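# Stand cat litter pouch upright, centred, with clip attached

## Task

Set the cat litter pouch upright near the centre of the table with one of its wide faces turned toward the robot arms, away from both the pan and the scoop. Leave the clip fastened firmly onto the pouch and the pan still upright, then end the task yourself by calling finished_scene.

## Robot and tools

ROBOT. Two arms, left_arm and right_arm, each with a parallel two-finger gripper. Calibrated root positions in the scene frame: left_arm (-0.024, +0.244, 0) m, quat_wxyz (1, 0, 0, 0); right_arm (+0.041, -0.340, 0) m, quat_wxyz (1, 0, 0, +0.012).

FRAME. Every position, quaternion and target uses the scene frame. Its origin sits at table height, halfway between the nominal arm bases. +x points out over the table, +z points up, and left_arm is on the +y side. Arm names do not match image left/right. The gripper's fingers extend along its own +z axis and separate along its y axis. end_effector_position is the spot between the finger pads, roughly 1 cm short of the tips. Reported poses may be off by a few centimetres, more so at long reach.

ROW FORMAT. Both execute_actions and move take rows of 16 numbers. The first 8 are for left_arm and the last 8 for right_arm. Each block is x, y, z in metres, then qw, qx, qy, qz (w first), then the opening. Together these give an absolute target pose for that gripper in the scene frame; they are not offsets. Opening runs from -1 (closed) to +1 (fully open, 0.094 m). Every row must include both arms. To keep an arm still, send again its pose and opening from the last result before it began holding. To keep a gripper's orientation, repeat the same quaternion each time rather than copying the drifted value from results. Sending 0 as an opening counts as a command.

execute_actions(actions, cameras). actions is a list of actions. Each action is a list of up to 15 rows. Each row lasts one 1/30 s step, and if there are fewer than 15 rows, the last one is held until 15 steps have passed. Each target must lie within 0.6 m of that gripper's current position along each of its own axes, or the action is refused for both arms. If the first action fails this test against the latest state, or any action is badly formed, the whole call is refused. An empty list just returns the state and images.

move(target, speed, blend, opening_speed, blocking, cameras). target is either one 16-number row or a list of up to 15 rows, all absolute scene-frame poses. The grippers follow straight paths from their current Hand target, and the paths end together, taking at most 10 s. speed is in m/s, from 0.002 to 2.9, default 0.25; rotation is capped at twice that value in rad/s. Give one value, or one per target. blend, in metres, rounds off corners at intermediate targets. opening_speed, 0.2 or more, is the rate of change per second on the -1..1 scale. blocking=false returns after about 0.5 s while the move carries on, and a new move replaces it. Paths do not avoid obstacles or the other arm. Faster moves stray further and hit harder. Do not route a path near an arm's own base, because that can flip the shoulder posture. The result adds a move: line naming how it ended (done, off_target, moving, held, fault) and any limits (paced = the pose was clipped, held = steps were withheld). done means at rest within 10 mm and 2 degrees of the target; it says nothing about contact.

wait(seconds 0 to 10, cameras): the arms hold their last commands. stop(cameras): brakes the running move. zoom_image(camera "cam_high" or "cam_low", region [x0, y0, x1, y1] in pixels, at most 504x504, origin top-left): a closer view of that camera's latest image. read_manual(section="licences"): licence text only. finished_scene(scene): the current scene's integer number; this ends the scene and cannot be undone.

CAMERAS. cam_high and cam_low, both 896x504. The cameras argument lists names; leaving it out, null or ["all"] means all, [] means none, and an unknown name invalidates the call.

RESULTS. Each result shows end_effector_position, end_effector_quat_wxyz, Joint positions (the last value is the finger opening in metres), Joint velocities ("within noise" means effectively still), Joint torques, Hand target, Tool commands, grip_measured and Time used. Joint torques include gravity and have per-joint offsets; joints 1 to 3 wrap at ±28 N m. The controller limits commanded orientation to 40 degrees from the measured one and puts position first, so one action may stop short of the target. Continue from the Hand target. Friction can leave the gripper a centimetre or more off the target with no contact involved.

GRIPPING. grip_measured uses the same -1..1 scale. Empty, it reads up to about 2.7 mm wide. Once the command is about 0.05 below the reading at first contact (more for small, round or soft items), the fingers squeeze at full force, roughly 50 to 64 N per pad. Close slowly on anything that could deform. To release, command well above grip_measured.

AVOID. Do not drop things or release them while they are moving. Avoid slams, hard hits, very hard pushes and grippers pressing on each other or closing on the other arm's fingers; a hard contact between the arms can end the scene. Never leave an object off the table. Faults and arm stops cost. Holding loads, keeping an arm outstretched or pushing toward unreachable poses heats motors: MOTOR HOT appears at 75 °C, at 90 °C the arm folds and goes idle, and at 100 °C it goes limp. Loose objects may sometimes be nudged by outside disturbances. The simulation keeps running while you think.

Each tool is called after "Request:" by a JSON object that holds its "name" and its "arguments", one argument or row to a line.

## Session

Request:
{"name": "execute_actions", "arguments": {
  "actions": []
}}

Request:
{"name": "zoom_image", "arguments": {
  "camera": "cam_high",
  "region": [330, 150, 610, 310]
}}

Request:
{"name": "zoom_image", "arguments": {
  "camera": "cam_low",
  "region": [400, 150, 680, 310]
}}

Scene clock: 0.00 s.
left_arm: end_effector_position=(+0.1681, +0.5915, +0.1738) grip_measured=+1.000 end_effector_quat_wxyz=(-0.401, +0.723, -0.498, -0.263) | right_arm: end_effector_position=(+0.3793, -0.5114, +0.1383) grip_measured=+1.000 end_effector_quat_wxyz=(+0.661, +0.421, +0.621, -0.029)
Joint positions: left_arm=[0.805 1.402 0.912 -0.226 -0.605 -0.848 0.094] | right_arm=[-0.353 1.501 0.26 1.11 0.308 0.592 0.094]
Joint velocities: within noise
Joint torques (N m): no reading
Motor temperatures (°C): left_arm=[29 30 33 29 28 30 28] | right_arm=[27 32 31 27 26 27 28]
Heat: left arm: 33 °C; right arm: 32 °C.
Hand target: left_arm +0.1669, +0.5919, +0.1785; -0.403, +0.722, -0.495, -0.266 | right_arm +0.3797, -0.5119, +0.1393; +0.661, +0.419, +0.621, -0.032
Tool commands: left_gripper/opening=+1.0 right_gripper/opening=+1.0

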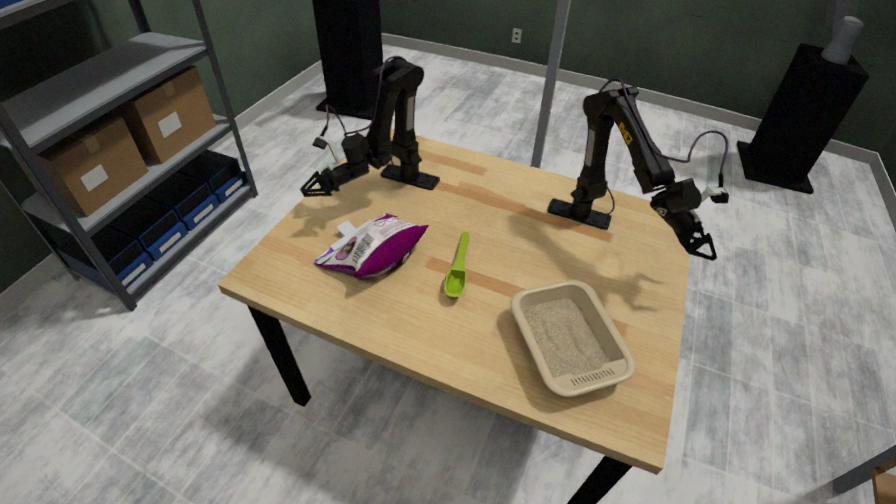

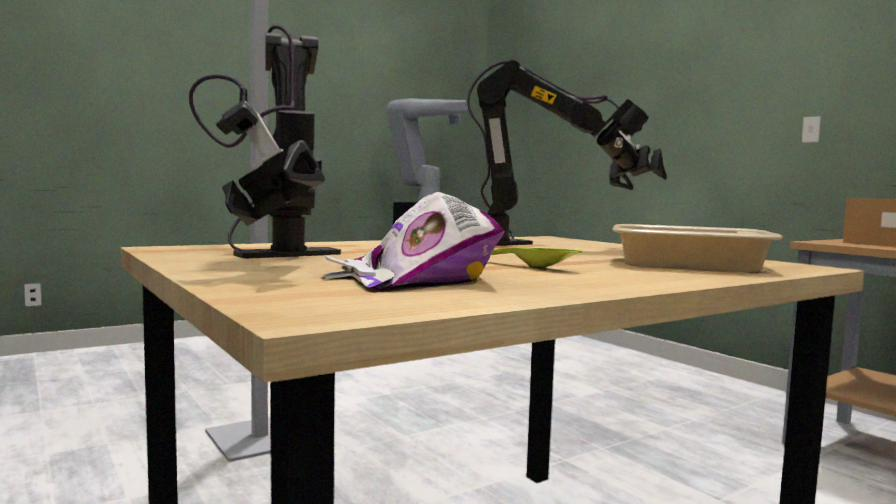

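Scaled by 1.800.

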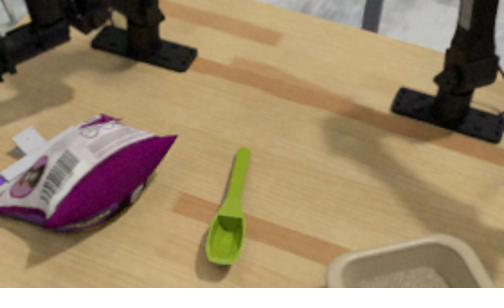

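Scaled by 1.800.

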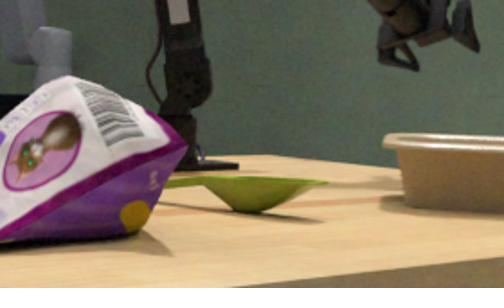

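Request:
{"name": "zoom_image", "arguments": {
  "camera": "cam_high",
  "region": [300, 200, 440, 290]
}}

Request:
{"name": "zoom_image", "arguments": {
  "camera": "cam_low",
  "region": [310, 180, 530, 300]
}}

Scaled by 3.600.

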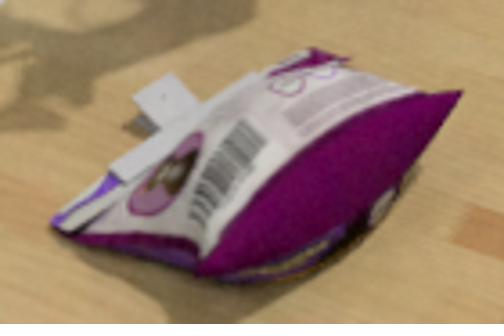

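Scaled by 2.291.

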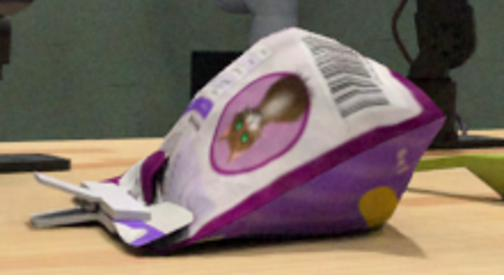

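Request:
{"name": "move", "arguments": {
  "target": [
    [0.300,-0.046,0.11,0,-0.1045,0.9945,0,0.0, 0.405,-0.478,0.11,0.0449,0.0747,0.8539,0.5131,-0.35],
    [0.300,-0.046,0.018,0,-0.1045,0.9945,0,0.0, 0.407,-0.463,0.022,0.0449,0.0747,0.8539,0.5131,-0.35]
  ],
  "speed": [0.5,0.2]
}}

Request:
{"name": "zoom_image", "arguments": {
  "camera": "cam_high",
  "region": [290, 180, 490, 310]
}}

Request:
{"name": "zoom_image", "arguments": {
  "camera": "cam_low",
  "region": [280, 170, 560, 310]
}}

Scene clock: 6.93 s.
left_arm: end_effector_position=(+0.2987, -0.0459, +0.0235) grip_measured=+0.001 end_effector_quat_wxyz=(+0.001, -0.106, +0.994, +0.000) | right_arm: end_effector_position=(+0.4011, -0.4618, +0.0257) grip_measured=-0.349 end_effector_quat_wxyz=(+0.059, +0.105, +0.860, +0.496)
Joint positions: left_arm=[-0.735 2.254 1.809 -1.124 -0.001 -0.947 0.047] | right_arm=[-0.725 2.522 1.869 -1.573 -0.885 -0.779 0.031]
Joint velocities: within noise
Joint torques (N m): left_arm=[0.17 -10.48 5.72 0.52 0 0.04] | right_arm=[0.7 -10.66 6.32 -0.82 -0.5 -0.28]
Motor temperatures (°C): left_arm=[29 32 35 30 28 30 28] | right_arm=[27 34 32 29 26 27 28]
Heat: left arm: 35 °C; right arm: 34 °C.
Hand target: left_arm +0.2999, -0.0460, +0.0180; +0.000, -0.105, +0.995, +0.000 | right_arm +0.4068, -0.4627, +0.0219; +0.068, +0.091, +0.863, +0.492
Off the commanded pose: left_arm 0.006 m, 0 deg | right_arm 0.007 m, 4 deg.
joint read past its limit (right arm) — joint 4 (wrist pitch), lower limit.
joint sent to its limit (right arm) — joint 4 (wrist pitch), lower limit. The joint targets are off in orientation, not in position.
move: off_target (right_arm)

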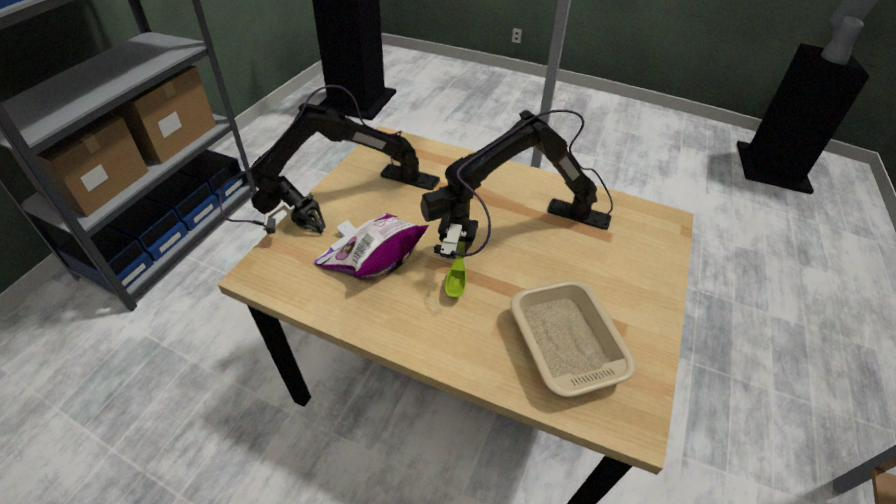

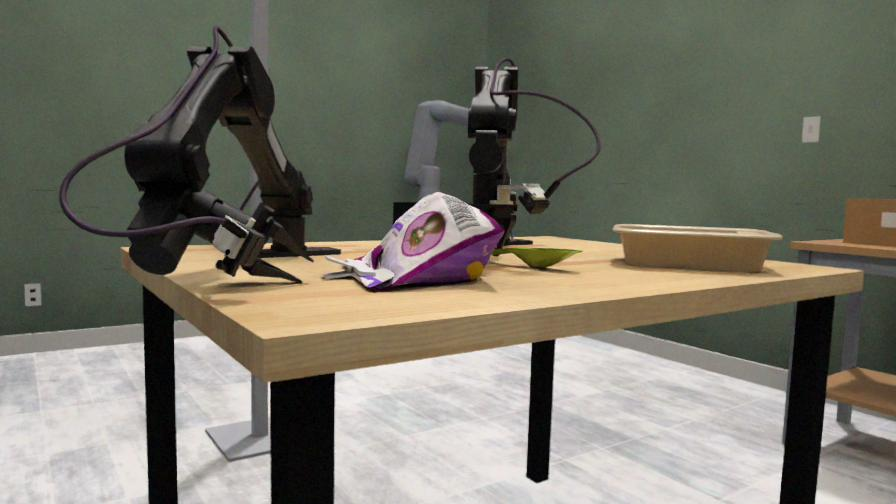

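Scaled by 2.520.

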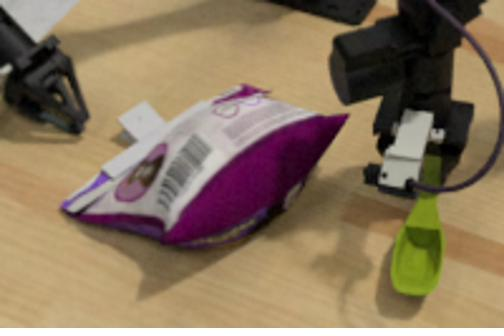

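Scaled by 1.800.

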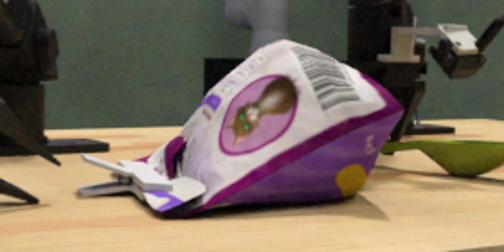

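Request:
{"name": "move", "arguments": {
  "target": [
    [0.300,-0.046,0.020,0,-0.1045,0.9945,0,-1, 0.407,-0.463,0.022,0.0449,0.0747,0.8539,0.5131,-0.35],
    [0.300,-0.040,0.12,0,-0.1045,0.9945,0,-1, 0.427,-0.363,0.020,0.0449,0.0747,0.8539,0.5131,-0.35]
  ],
  "speed": [0.2,0.15],
  "opening_speed": 1.8
}}

Request:
{"name": "zoom_image", "arguments": {
  "camera": "cam_high",
  "region": [290, 180, 490, 310]
}}

Request:
{"name": "zoom_image", "arguments": {
  "camera": "cam_low",
  "region": [280, 170, 560, 310]
}}

Scene clock: 9.70 s.
left_arm: end_effector_position=(+0.2958, -0.0410, +0.1050) grip_measured=-0.575 end_effector_quat_wxyz=(-0.012, -0.103, +0.994, +0.012) | right_arm: end_effector_position=(+0.4191, -0.3683, +0.0253) grip_measured=-0.349 end_effector_quat_wxyz=(+0.019, +0.099, +0.847, +0.523)
Joint positions: left_arm=[-0.729 2.253 2.131 -1.483 0.003 -0.937 0.02] | right_arm=[-0.509 2.429 1.665 -1.379 -1.001 -0.573 0.031]
Joint velocities: within noise
Joint torques (N m): left_arm=[0.49 -12.94 8.01 0.27 -0.1 0.05] | right_arm=[1.91 -12.18 2.96 -0.05 -0.62 -0.04]
Motor temperatures (°C): left_arm=[29 35 35 30 28 30 28] | right_arm=[27 35 33 29 26 27 28]
Heat: left arm: 35 °C; right arm: 35 °C.
Hand target: left_arm +0.2999, -0.0398, +0.1198; +0.000, -0.105, +0.995, +0.000 | right_arm +0.4267, -0.3630, +0.0206; +0.043, +0.073, +0.853, +0.514
Off the commanded pose: left_arm 0.016 m, 2 deg | right_arm 0.011 m, 4 deg.
move: off_target (left_arm, right_arm)

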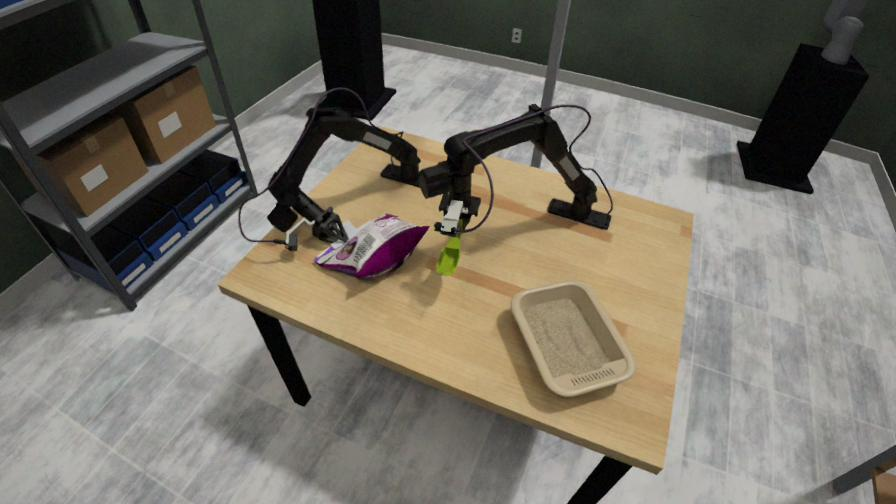

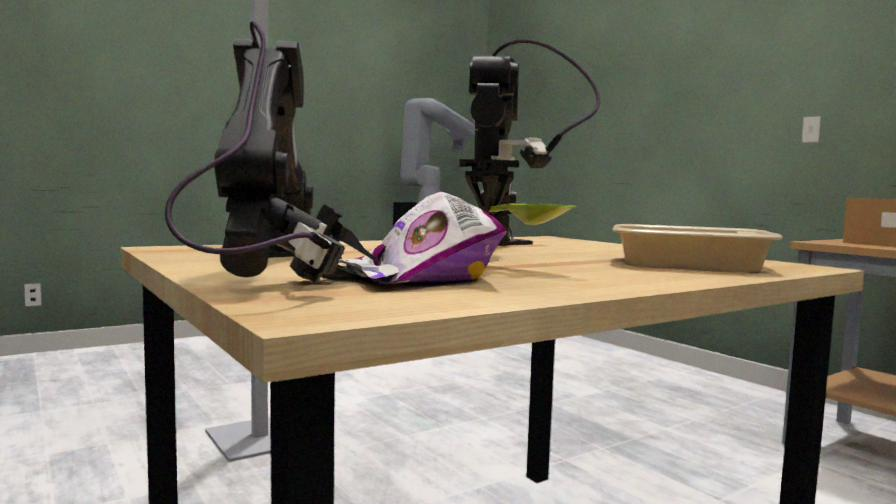

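Scaled by 2.520.

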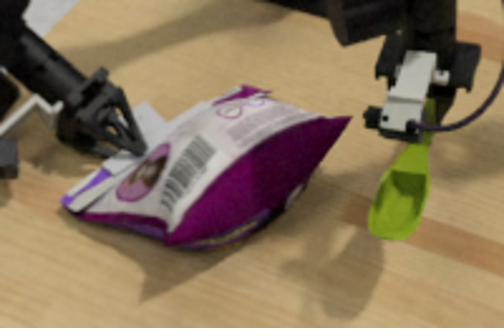

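Scaled by 1.800.

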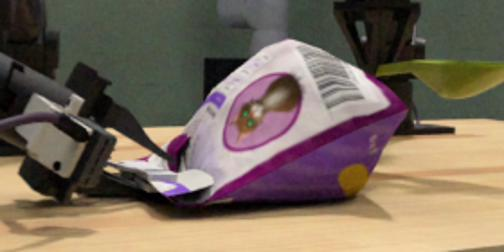

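Request:
{"name": "move", "arguments": {
  "target": [
    [0.26,0.10,0.13,0,-0.52,0.854,0,-1, 0.443,-0.364,0.019,0.0449,0.0747,0.8539,0.5131,-0.35],
    [0.175,0.37,0.12,0,-0.9063,0.4226,0,-1, 0.443,-0.362,0.019,0.0449,0.0747,0.8539,0.5131,-1],
    [0.175,0.37,0.018,0,-0.9063,0.4226,0,-1, 0.443,-0.362,0.019,0.0449,0.0747,0.8539,0.5131,-1]
  ],
  "speed": [0.5,0.5,0.2],
  "opening_speed": 1.5
}}

Request:
{"name": "zoom_image", "arguments": {
  "camera": "cam_high",
  "region": [290, 180, 490, 310]
}}

Request:
{"name": "zoom_image", "arguments": {
  "camera": "cam_low",
  "region": [280, 170, 560, 310]
}}

Scene clock: 14.93 s.
left_arm: end_effector_position=(+0.1767, +0.3688, +0.0216) grip_measured=-0.573 end_effector_quat_wxyz=(+0.000, +0.907, -0.422, +0.005) | right_arm: end_effector_position=(+0.4300, -0.3687, +0.0219) grip_measured=-0.651 end_effector_quat_wxyz=(+0.026, +0.087, +0.859, +0.504)
Joint positions: left_arm=[0.558 1.53 0.828 -0.863 0.008 -1.713 0.02] | right_arm=[-0.489 2.433 1.699 -1.337 -0.977 -0.533 0.016]
Joint velocities: within noise
Joint torques (N m): left_arm=[0.23 -3.9 5.07 0.59 -0.08 0.06] | right_arm=[1.81 -9.84 6 -0.34 -0.97 0]
Motor temperatures (°C): left_arm=[29 35 35 30 28 30 29] | right_arm=[27 36 33 28 26 27 28]
Heat: left arm: 35 °C; right arm: 36 °C.
Hand target: left_arm +0.1750, +0.3699, +0.0181; +0.000, +0.906, -0.423, +0.000 | right_arm +0.4421, -0.3620, +0.0195; +0.044, +0.074, +0.854, +0.513
Off the commanded pose: left_arm 0.004 m, 1 deg | right_arm 0.015 m, 3 deg.
move: off_target (right_arm); target 2's new opening was sent with right_arm's hand 0.016 m and 3 deg from that target

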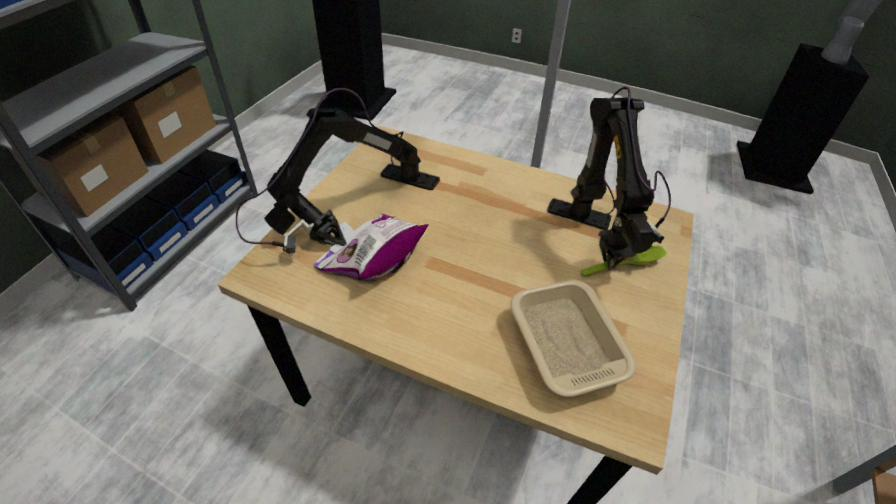

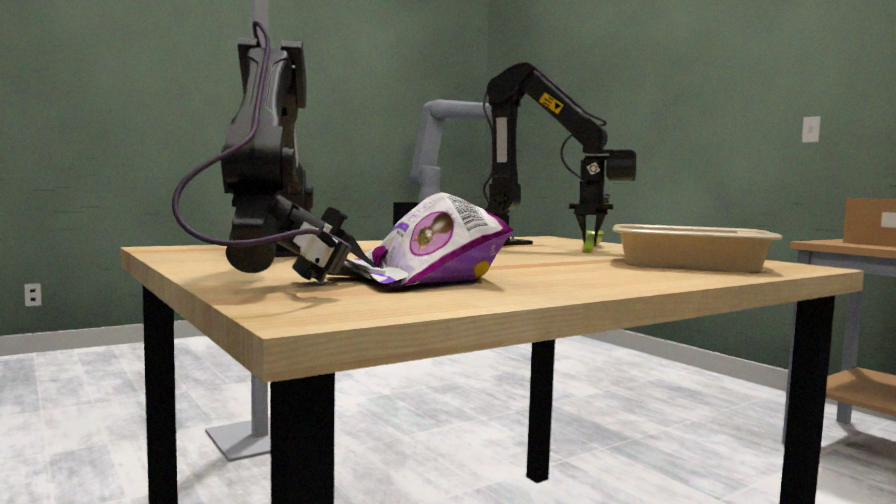

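Scaled by 2.520.

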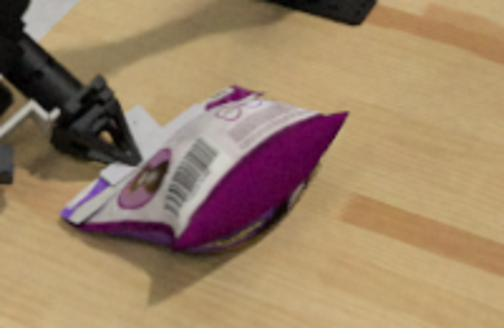

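Scaled by 1.800.

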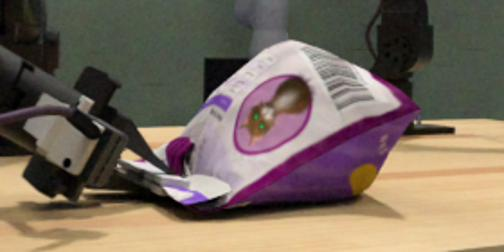

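Request:
{"name": "move", "arguments": {
  "target": [
    [0.175,0.37,0.019,0,-0.9063,0.4226,0,-0.25, 0.443,-0.362,0.019,0.0449,0.0747,0.8539,0.5131,-1],
    [0.175,0.37,0.07,0,-0.9063,0.4226,0,-0.25, 0.4352,-0.3596,0.075,-0.0080,0.1105,0.9199,0.3762,-1],
    [0.175,0.38,0.11,0,-0.9063,0.4226,0,-0.25, 0.4427,-0.340,0.125,-0.0522,0.1381,0.9564,0.2541,-1],
    [0.175,0.39,0.14,0,-0.9063,0.4226,0,-0.25, 0.4517,-0.3166,0.16,-0.0866,0.1582,0.9717,0.1529,-1],
    [0.175,0.40,0.16,0,-0.9063,0.4226,0,-0.25, 0.4624,-0.2886,0.185,-0.1119,0.172,0.9756,0.0755,-1],
    [0.175,0.40,0.18,0,-0.9063,0.4226,0,-0.25, 0.4732,-0.2606,0.205,-0.1283,0.1807,0.9748,0.0238,-1]
  ],
  "speed": 0.22,
  "opening_speed": 1.8,
  "blend": [0,0.01,0.01,0.01,0.01,0]
}}

Request:
{"name": "zoom_image", "arguments": {
  "camera": "cam_high",
  "region": [290, 160, 510, 310]
}}

Request:
{"name": "zoom_image", "arguments": {
  "camera": "cam_low",
  "region": [280, 130, 560, 310]
}}

Scene clock: 19.97 s.
left_arm: end_effector_position=(+0.1765, +0.3977, +0.1774) grip_measured=-0.251 end_effector_quat_wxyz=(-0.002, +0.906, -0.423, +0.006) | right_arm: end_effector_position=(+0.4568, -0.2448, +0.1785) grip_measured=-0.684 end_effector_quat_wxyz=(+0.004, +0.189, +0.976, +0.112)
Joint positions: left_arm=[0.655 1.503 1.438 -1.496 0.008 -1.613 0.035] | right_arm=[0.111 2.164 2.267 -1.592 -0.211 0.525 0.015]
Joint velocities: within noise
Joint torques (N m): left_arm=[0.5 -3.97 7.77 0.29 -0.08 0.03] | right_arm=[-1.78 -13.49 9.25 0.54 0.4 0.18]
Motor temperatures (°C): left_arm=[29 34 36 30 28 30 29] | right_arm=[27 39 34 28 27 27 28]
Heat: left arm: 36 °C; right arm: 39 °C.
Hand target: left_arm +0.1750, +0.4000, +0.1800; +0.000, +0.906, -0.423, +0.000 | right_arm +0.4716, -0.2604, +0.2044; +0.066, +0.202, +0.972, +0.105
Off the commanded pose: left_arm 0.004 m, 1 deg | right_arm 0.035 m, 18 deg.
joint read past its limit (right arm) — joint 4 (wrist pitch), lower limit.
joint sent to its limit (right arm) — joint 4 (wrist pitch), lower limit. The joint targets are off in orientation, not in position.
move: off_target (right_arm)

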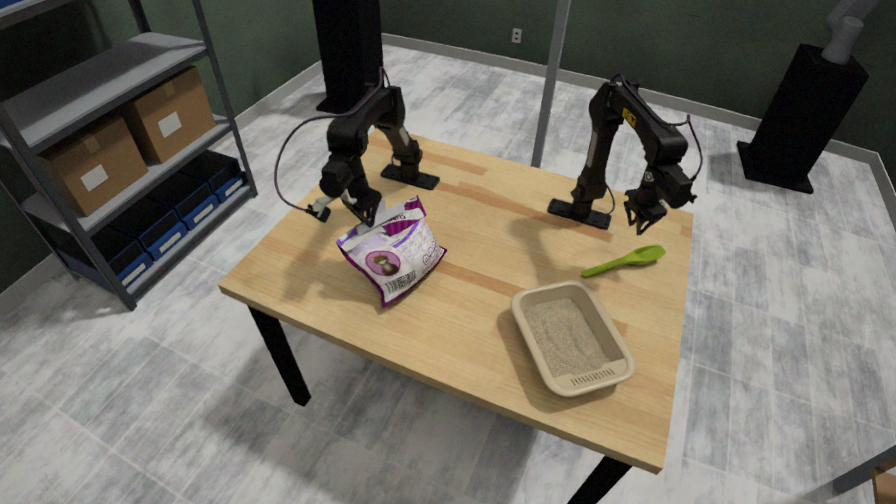

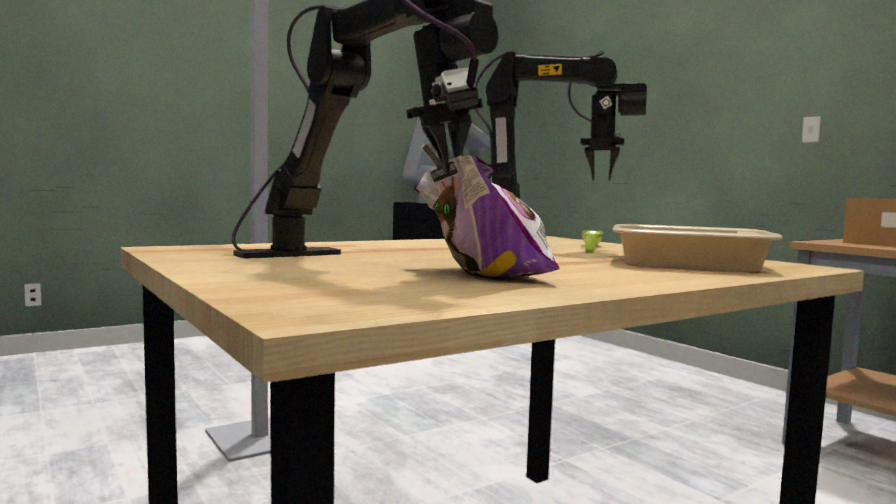

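Scaled by 2.291.

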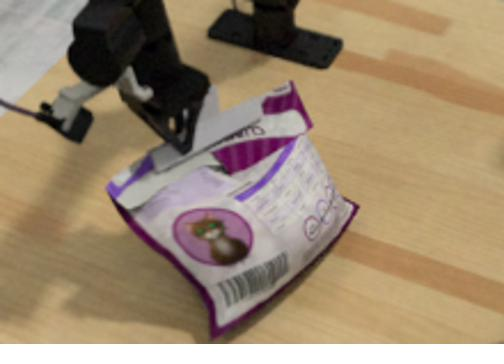

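Scaled by 1.800.

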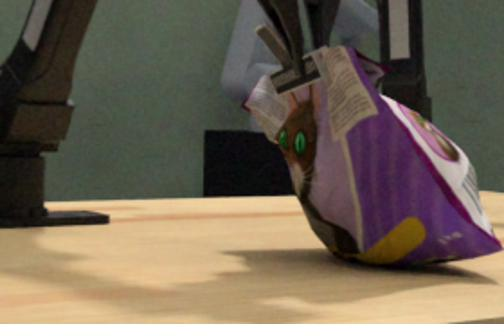

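Request:
{"name": "move", "arguments": {
  "target": [
    [0.20,0.36,0.23,0,-0.5736,0.8192,0,-0.25, 0.445,-0.225,0.245,-0.1283,0.1807,0.9748,0.0238,-1],
    [0.22,0.31,0.25,0,0,1,0,-0.25, 0.37,-0.14,0.25,-0.1206,0.3794,0.9160,0.05,-1],
    [0.24,0.26,0.25,0,0.5519,0.8339,0,-0.25, 0.30,-0.06,0.25,-0.1069,0.5687,0.8121,0.0749,-1]
  ],
  "speed": 0.42,
  "blend": 0.01
}}

Request:
{"name": "zoom_image", "arguments": {
  "camera": "cam_high",
  "region": [370, 140, 610, 310]
}}

Request:
{"name": "zoom_image", "arguments": {
  "camera": "cam_low",
  "region": [360, 100, 640, 290]
}}

Scene clock: 26.33 s.
left_arm: end_effector_position=(+0.2381, +0.2613, +0.2454) grip_measured=-0.251 end_effector_quat_wxyz=(+0.080, +0.545, +0.833, +0.059) | right_arm: end_effector_position=(+0.3098, -0.0704, +0.2207) grip_measured=-0.702 end_effector_quat_wxyz=(-0.072, +0.580, +0.806, +0.093)
Joint positions: left_arm=[0.062 1.442 1.646 -1.576 0 1.221 0.035] | right_arm=[0.673 1.921 2.076 -1.579 -0.185 1.959 0.014]
Joint velocities: within noise
Joint torques (N m): left_arm=[-0.32 -3.22 7.9 0.68 0 0.06] | right_arm=[0.83 -13.5 6.74 0.56 -0.86 0.08]
Motor temperatures (°C): left_arm=[29 33 36 30 28 30 28] | right_arm=[27 43 35 28 27 27 29]
Heat: left arm: 36 °C; right arm: 43 °C.
Hand target: left_arm +0.2400, +0.2600, +0.2493; +0.082, +0.549, +0.830, +0.061 | right_arm +0.2998, -0.0607, +0.2488; -0.091, +0.569, +0.804, +0.142
Off the commanded pose: left_arm 0.005 m, 11 deg | right_arm 0.033 m, 5 deg.
joint read past its limit (right arm) — joint 4 (wrist pitch), lower limit.
joint sent to its limit (left arm) — joint 4 (wrist pitch), lower limit. The joint targets are off in orientation, not in position.
joint sent to its limit (right arm) — joint 4 (wrist pitch), lower limit. The joint targets are off in orientation, not in position.
move: off_target (left_arm, right_arm)

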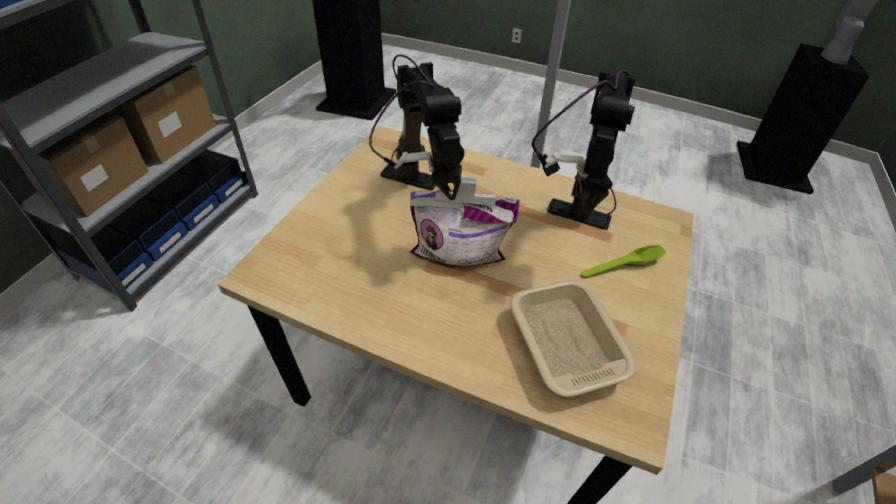

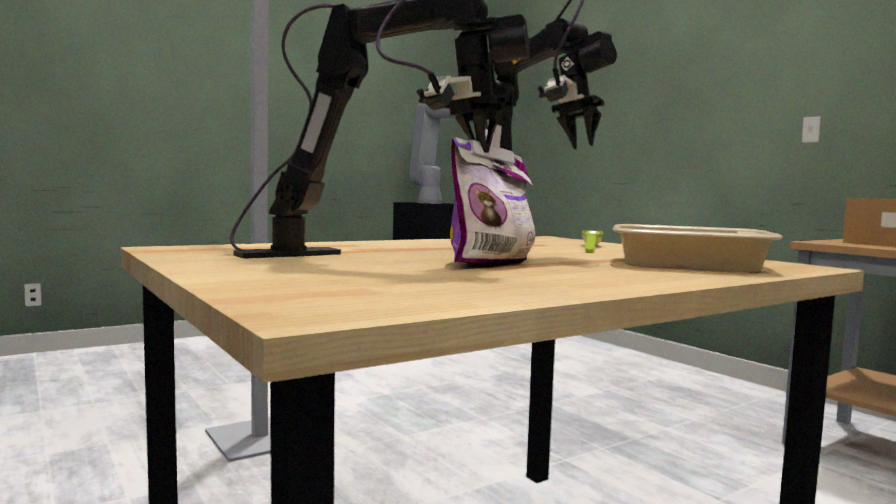

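Scaled by 2.100.

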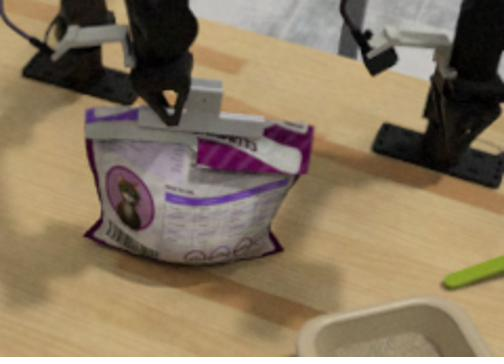

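Scaled by 1.800.

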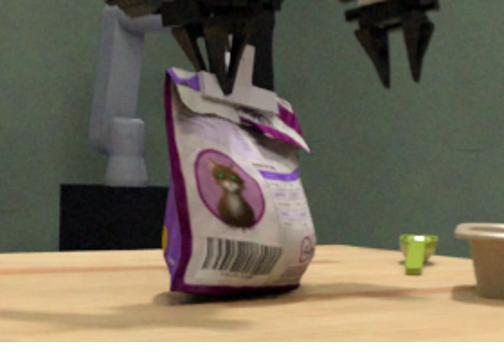

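Request:
{"name": "move", "arguments": {
  "target": [
    [0.24,0.26,0.25,0,0.5519,0.8339,0,-0.25, 0.283,-0.057,0.25,-0.1014,0.6239,0.7704,0.0821,-1],
    [0.24,0.26,0.25,0,0.5519,0.8339,0,-0.25, 0.283,-0.057,0.212,-0.1014,0.6239,0.7704,0.0821,-1]
  ],
  "speed": [0.2,0.1]
}}

Request:
{"name": "zoom_image", "arguments": {
  "camera": "cam_high",
  "region": [370, 140, 610, 310]
}}

Request:
{"name": "zoom_image", "arguments": {
  "camera": "cam_low",
  "region": [360, 100, 640, 290]
}}

Scene clock: 28.03 s.
left_arm: end_effector_position=(+0.2381, +0.2614, +0.2454) grip_measured=-0.251 end_effector_quat_wxyz=(+0.080, +0.545, +0.832, +0.060) | right_arm: end_effector_position=(+0.2885, -0.0715, +0.2048) grip_measured=-0.702 end_effector_quat_wxyz=(-0.089, +0.623, +0.775, +0.053)
Joint positions: left_arm=[0.062 1.442 1.646 -1.576 0 1.223 0.035] | right_arm=[0.705 1.902 1.988 -1.581 -0.192 2.091 0.014]
Joint velocities: within noise
Joint torques (N m): left_arm=[-0.43 -3.28 8.03 0.7 -0.03 0.07] | right_arm=[1.58 -10.26 4.45 0.68 -0.72 0.07]
Motor temperatures (°C): left_arm=[29 33 37 30 28 30 28] | right_arm=[27 43 35 28 27 27 29]
Heat: left arm: 37 °C; right arm: 43 °C.
Hand target: left_arm +0.2400, +0.2599, +0.2493; +0.082, +0.549, +0.830, +0.061 | right_arm +0.2831, -0.0576, +0.2121; -0.107, +0.614, +0.778, +0.081
Off the commanded pose: left_arm 0.005 m, 11 deg | right_arm 0.017 m, 4 deg.
joint read past its limit (right arm) — joint 4 (wrist pitch), lower limit.
joint sent to its limit (left arm) — joint 4 (wrist pitch), lower limit. The joint targets are off in orientation, not in position.
joint sent to its limit (right arm) — joint 6 (wrist roll), upper limit. The joint targets still meet the commanded pose.
move: off_target (left_arm, right_arm)

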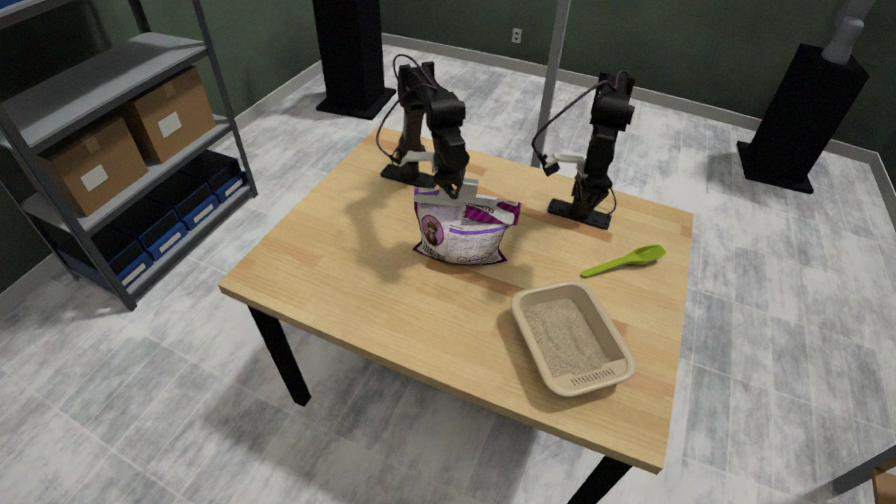

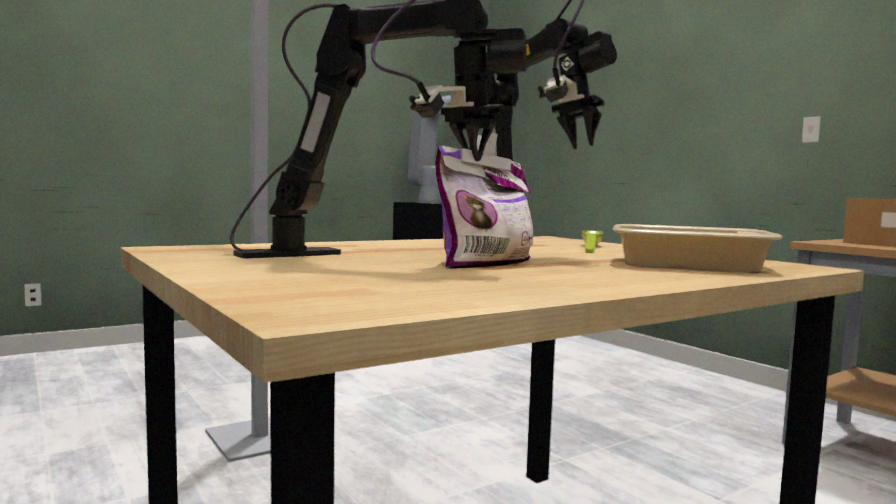

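Scaled by 2.100.

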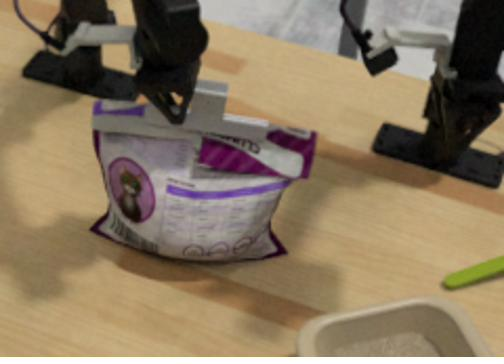

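Scaled by 1.800.

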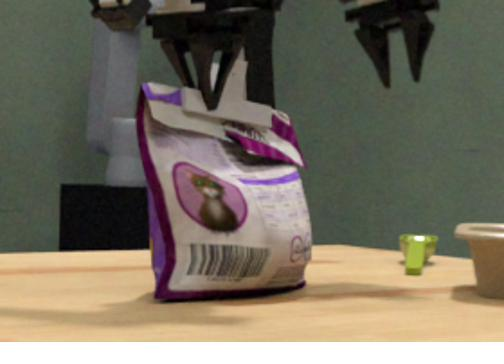

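Request:
{"name": "move", "arguments": {
  "target": [
    [0.19,0.16,0.18,0.4226,0,0.9063,0,-1, 0.283,-0.061,0.198,-0.1014,0.6239,0.7704,0.0821,-1],
    [0.17,0.09,0.10,0.4226,0,0.9063,0,-1, 0.283,-0.061,0.199,-0.1014,0.6239,0.7704,0.0821,-0.25],
    [0.17,0.068,0.055,0.4226,0,0.9063,0,-1, 0.280,-0.075,0.31,-0.1014,0.6239,0.7704,0.0821,-0.2]
  ],
  "speed": [0.4,0.25,0.2],
  "opening_speed": 1.0
}}

Request:
{"name": "zoom_image", "arguments": {
  "camera": "cam_high",
  "region": [370, 140, 610, 310]
}}

Request:
{"name": "zoom_image", "arguments": {
  "camera": "cam_low",
  "region": [360, 100, 640, 290]
}}

Scene clock: 34.90 s.
left_arm: end_effector_position=(+0.1695, +0.0651, +0.0562) grip_measured=-0.995 end_effector_quat_wxyz=(+0.415, +0.000, +0.910, -0.006) | right_arm: end_effector_position=(+0.2817, -0.0705, +0.3071) grip_measured=-0.202 end_effector_quat_wxyz=(-0.092, +0.598, +0.764, +0.226)
Joint positions: left_arm=[-1.255 1.296 0.496 -0.413 -0.796 -1.103 0] | right_arm=[0.685 1.704 2.09 -1.537 -0.265 2.094 0.037]
Joint velocities: within noise
Joint torques (N m): left_arm=[-0.51 -2.35 4.93 1.07 -0.66 -0.11] | right_arm=[-1.03 -6.61 6.39 0.68 -0.24 0.05]
Motor temperatures (°C): left_arm=[29 32 36 30 28 30 28] | right_arm=[27 42 34 29 27 27 29]
Heat: left arm: 36 °C; right arm: 42 °C.
Hand target: left_arm +0.1699, +0.0680, +0.0550; +0.422, +0.000, +0.906, +0.000 | right_arm +0.2799, -0.0750, +0.3094; -0.094, +0.603, +0.761, +0.222
Off the commanded pose: left_arm 0.003 m, 1 deg | right_arm 0.006 m, 17 deg.
joint sent to its limit (right arm) — joint 4 (wrist pitch), lower limit; joint 6 (wrist roll), upper limit. The joint targets are off in orientation, not in position.
move: off_target (right_arm); target 2's new opening was sent with right_arm's hand 0.013 m and 3 deg from that target; target 3's new opening was sent with right_arm's hand 0.006 m and 17 deg from that target

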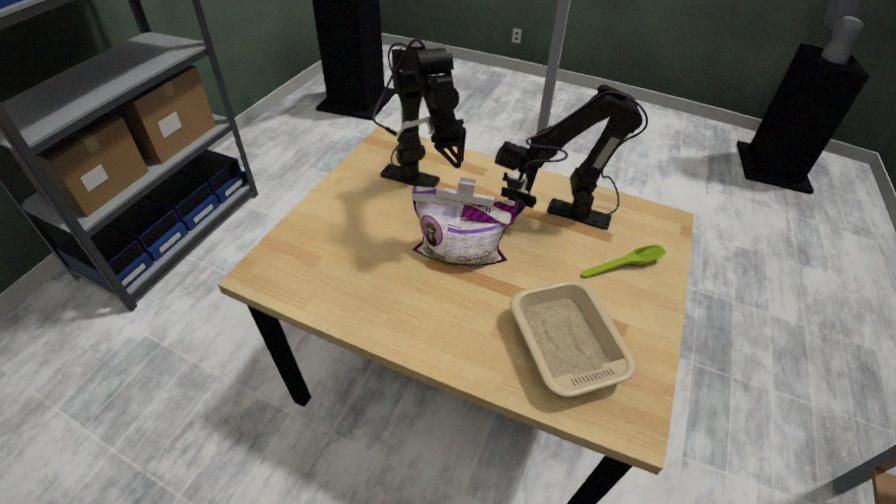

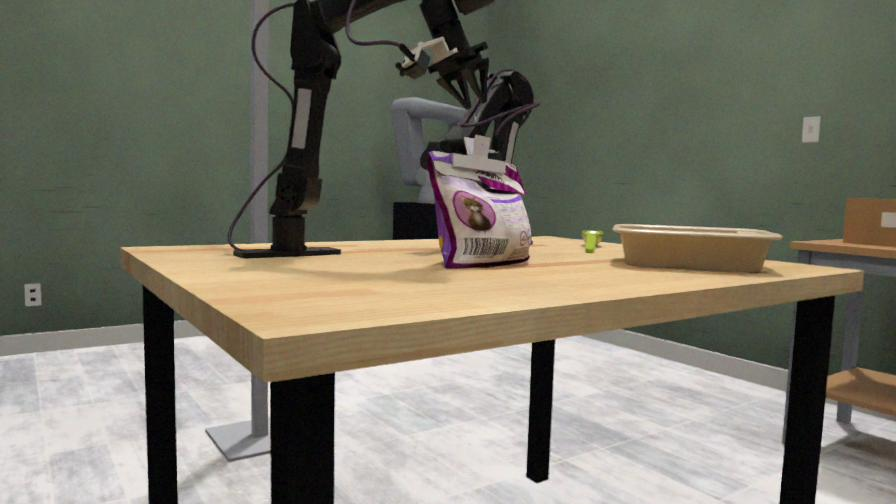

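Scaled by 2.100.

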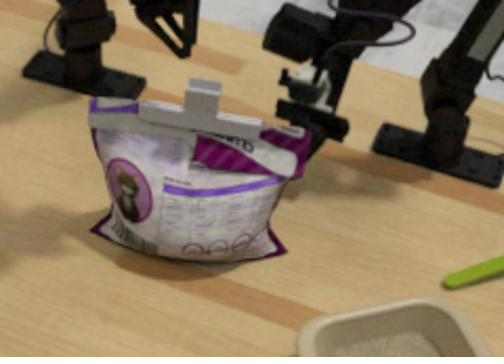

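Scaled by 1.800.

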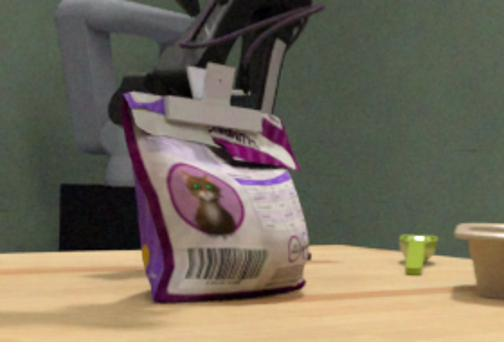

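Request:
{"name": "move", "arguments": {
  "target": [
    [0.255,0.068,0.05,0.4226,0,0.9063,0,-1, 0.26,-0.12,0.31,-0.094,0.603,0.761,0.222,-0.2]
  ],
  "speed": 0.12
}}

Request:
{"name": "zoom_image", "arguments": {
  "camera": "cam_high",
  "region": [370, 140, 610, 310]
}}

Request:
{"name": "zoom_image", "arguments": {
  "camera": "cam_low",
  "region": [360, 100, 640, 290]
}}

Scene clock: 36.53 s.
left_arm: end_effector_position=(+0.2482, +0.0731, +0.0447) grip_measured=-0.995 end_effector_quat_wxyz=(+0.416, +0.005, +0.909, +0.006) | right_arm: end_effector_position=(+0.2656, -0.1137, +0.3117) grip_measured=-0.202 end_effector_quat_wxyz=(-0.090, +0.601, +0.758, +0.236)
Joint positions: left_arm=[-0.902 1.443 0.507 -0.019 -0.641 -0.681 0] | right_arm=[0.596 1.543 1.934 -1.542 -0.299 2.025 0.037]
Joint velocities: within noise
Joint torques (N m): left_arm=[0.4 -3.14 7.82 1.57 -0.34 0.06] | right_arm=[-0.79 -6.27 3.93 0.67 -0.26 -0.16]
Motor temperatures (°C): left_arm=[29 32 37 30 28 30 28] | right_arm=[27 42 34 29 27 27 29]
Heat: left arm: 37 °C; right arm: 42 °C.
Hand target: left_arm +0.2548, +0.0681, +0.0503; +0.423, +0.000, +0.906, +0.000 | right_arm +0.2600, -0.1197, +0.3098; -0.093, +0.603, +0.759, +0.228
Off the commanded pose: left_arm 0.010 m, 1 deg | right_arm 0.009 m, 2 deg.
joint sent to its limit (right arm) — joint 4 (wrist pitch), lower limit. The joint targets still meet the commanded pose.
move: done

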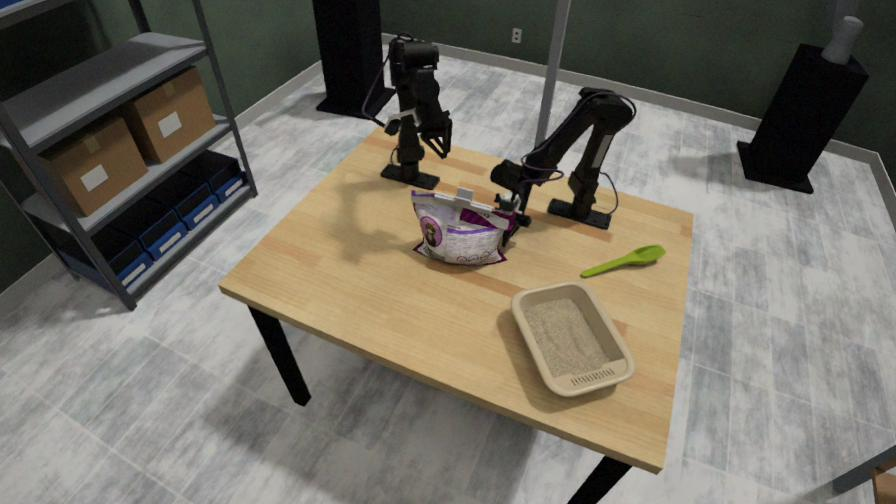

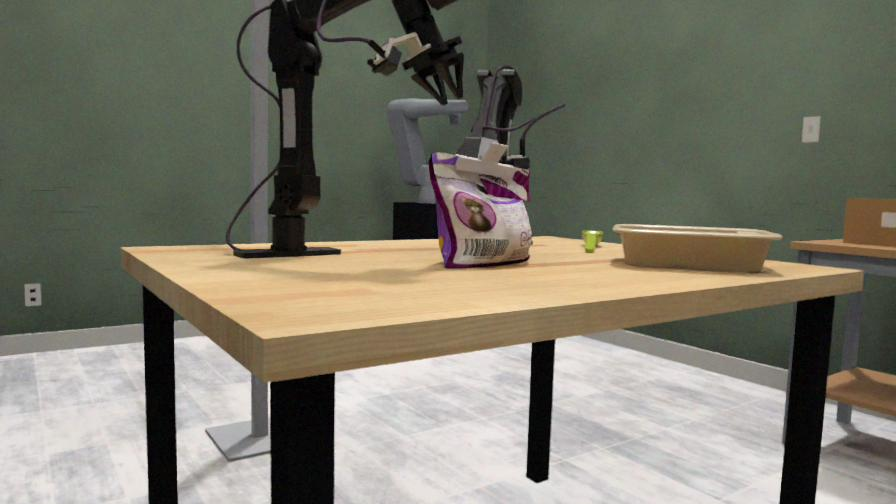

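Scaled by 2.100.

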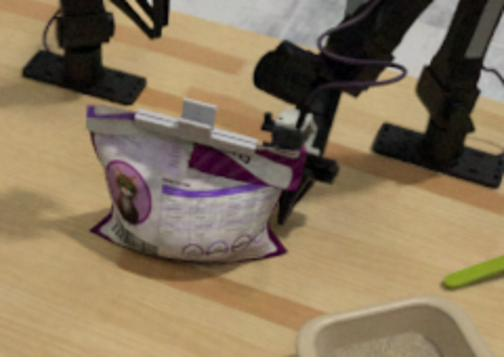

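Scaled by 1.800.

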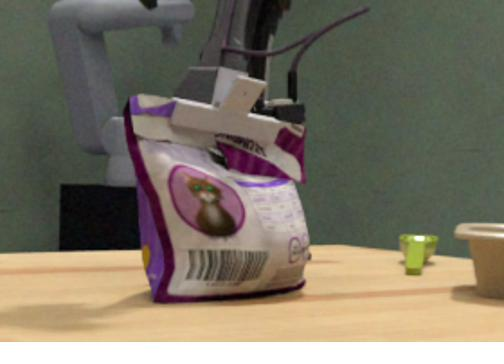

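Request:
{"name": "move", "arguments": {
  "target": [
    [0.19,0.07,0.06,0.4226,0,0.9063,0,-1, 0.20,-0.20,0.31,-0.094,0.603,0.761,0.222,-0.2],
    [0.175,0.075,0.055,0.3536,0.6124,0.6124,0.3536,-1, 0.18,-0.25,0.31,-0.094,0.603,0.761,0.222,-0.2]
  ],
  "speed": [0.25,0.5]
}}

Request:
{"name": "zoom_image", "arguments": {
  "camera": "cam_high",
  "region": [370, 140, 610, 310]
}}

Request:
{"name": "zoom_image", "arguments": {
  "camera": "cam_low",
  "region": [360, 100, 640, 290]
}}

Scene clock: 40.00 s.
left_arm: end_effector_position=(+0.1743, +0.0743, +0.0517) grip_measured=-0.995 end_effector_quat_wxyz=(+0.343, +0.620, +0.611, +0.354) | right_arm: end_effector_position=(+0.1820, -0.2452, +0.3147) grip_measured=-0.202 end_effector_quat_wxyz=(+0.032, +0.618, +0.713, +0.330)
Joint positions: left_arm=[-1.317 1.35 0.382 -0.217 -0.983 0.477 0] | right_arm=[0.245 0.889 1.487 -1.554 -0.3 1.792 0.037]
Joint velocities: within noise
Joint torques (N m): left_arm=[-0.39 -4.25 4.59 1.15 -0.63 -0.02] | right_arm=[-0.8 0.39 3.52 1.12 -0.07 -0.15]
Motor temperatures (°C): left_arm=[29 32 36 31 29 30 28] | right_arm=[27 41 34 29 27 27 28]
Heat: left arm: 36 °C; right arm: 41 °C.
Hand target: left_arm +0.1750, +0.0750, +0.0549; +0.353, +0.612, +0.612, +0.354 | right_arm +0.1803, -0.2491, +0.3095; +0.037, +0.620, +0.715, +0.321
Off the commanded pose: left_arm 0.003 m, 1 deg | right_arm 0.007 m, 20 deg.
joint sent to its limit (right arm) — joint 4 (wrist pitch), lower limit. The joint targets are off in orientation, not in position.
move: off_target (right_arm)

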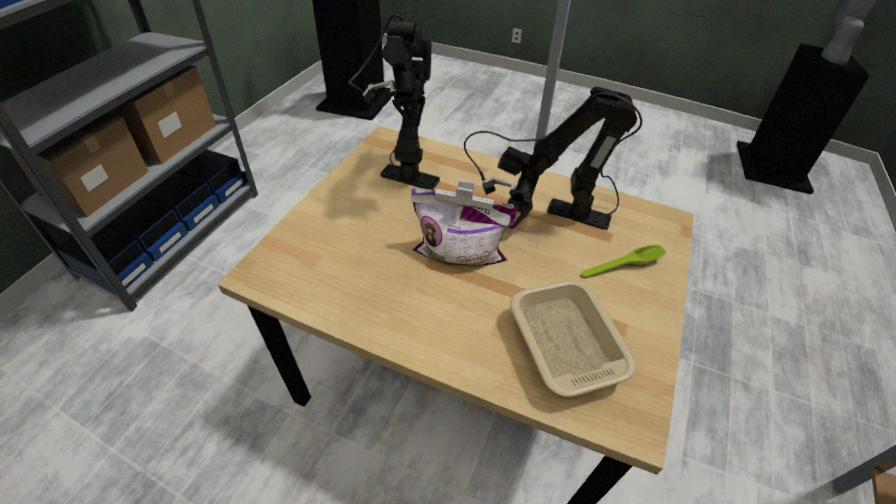

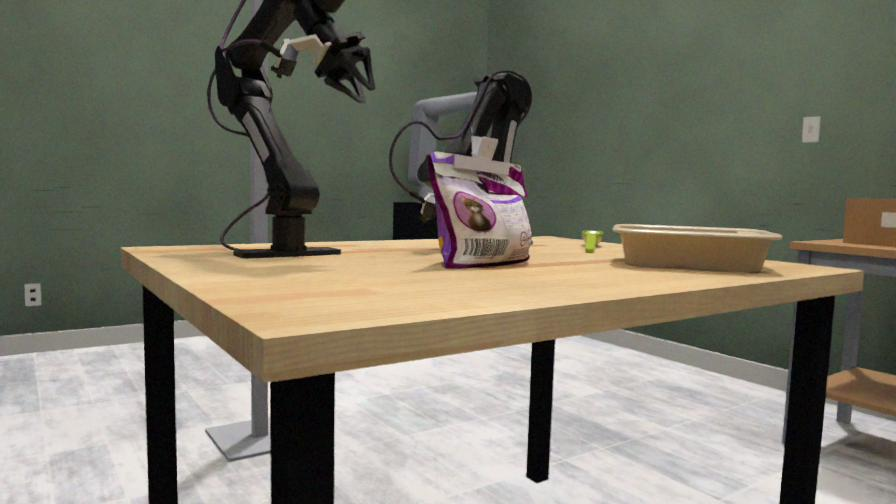

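Scaled by 2.100.

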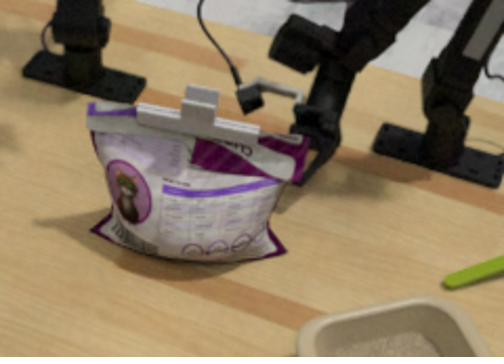

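Scaled by 1.800.

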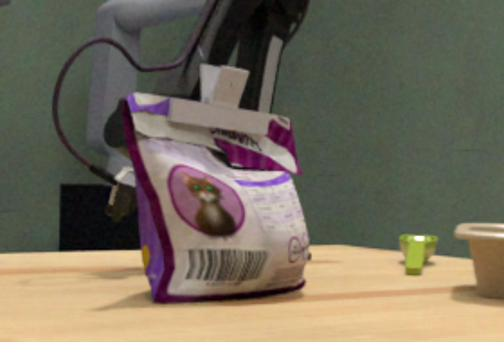

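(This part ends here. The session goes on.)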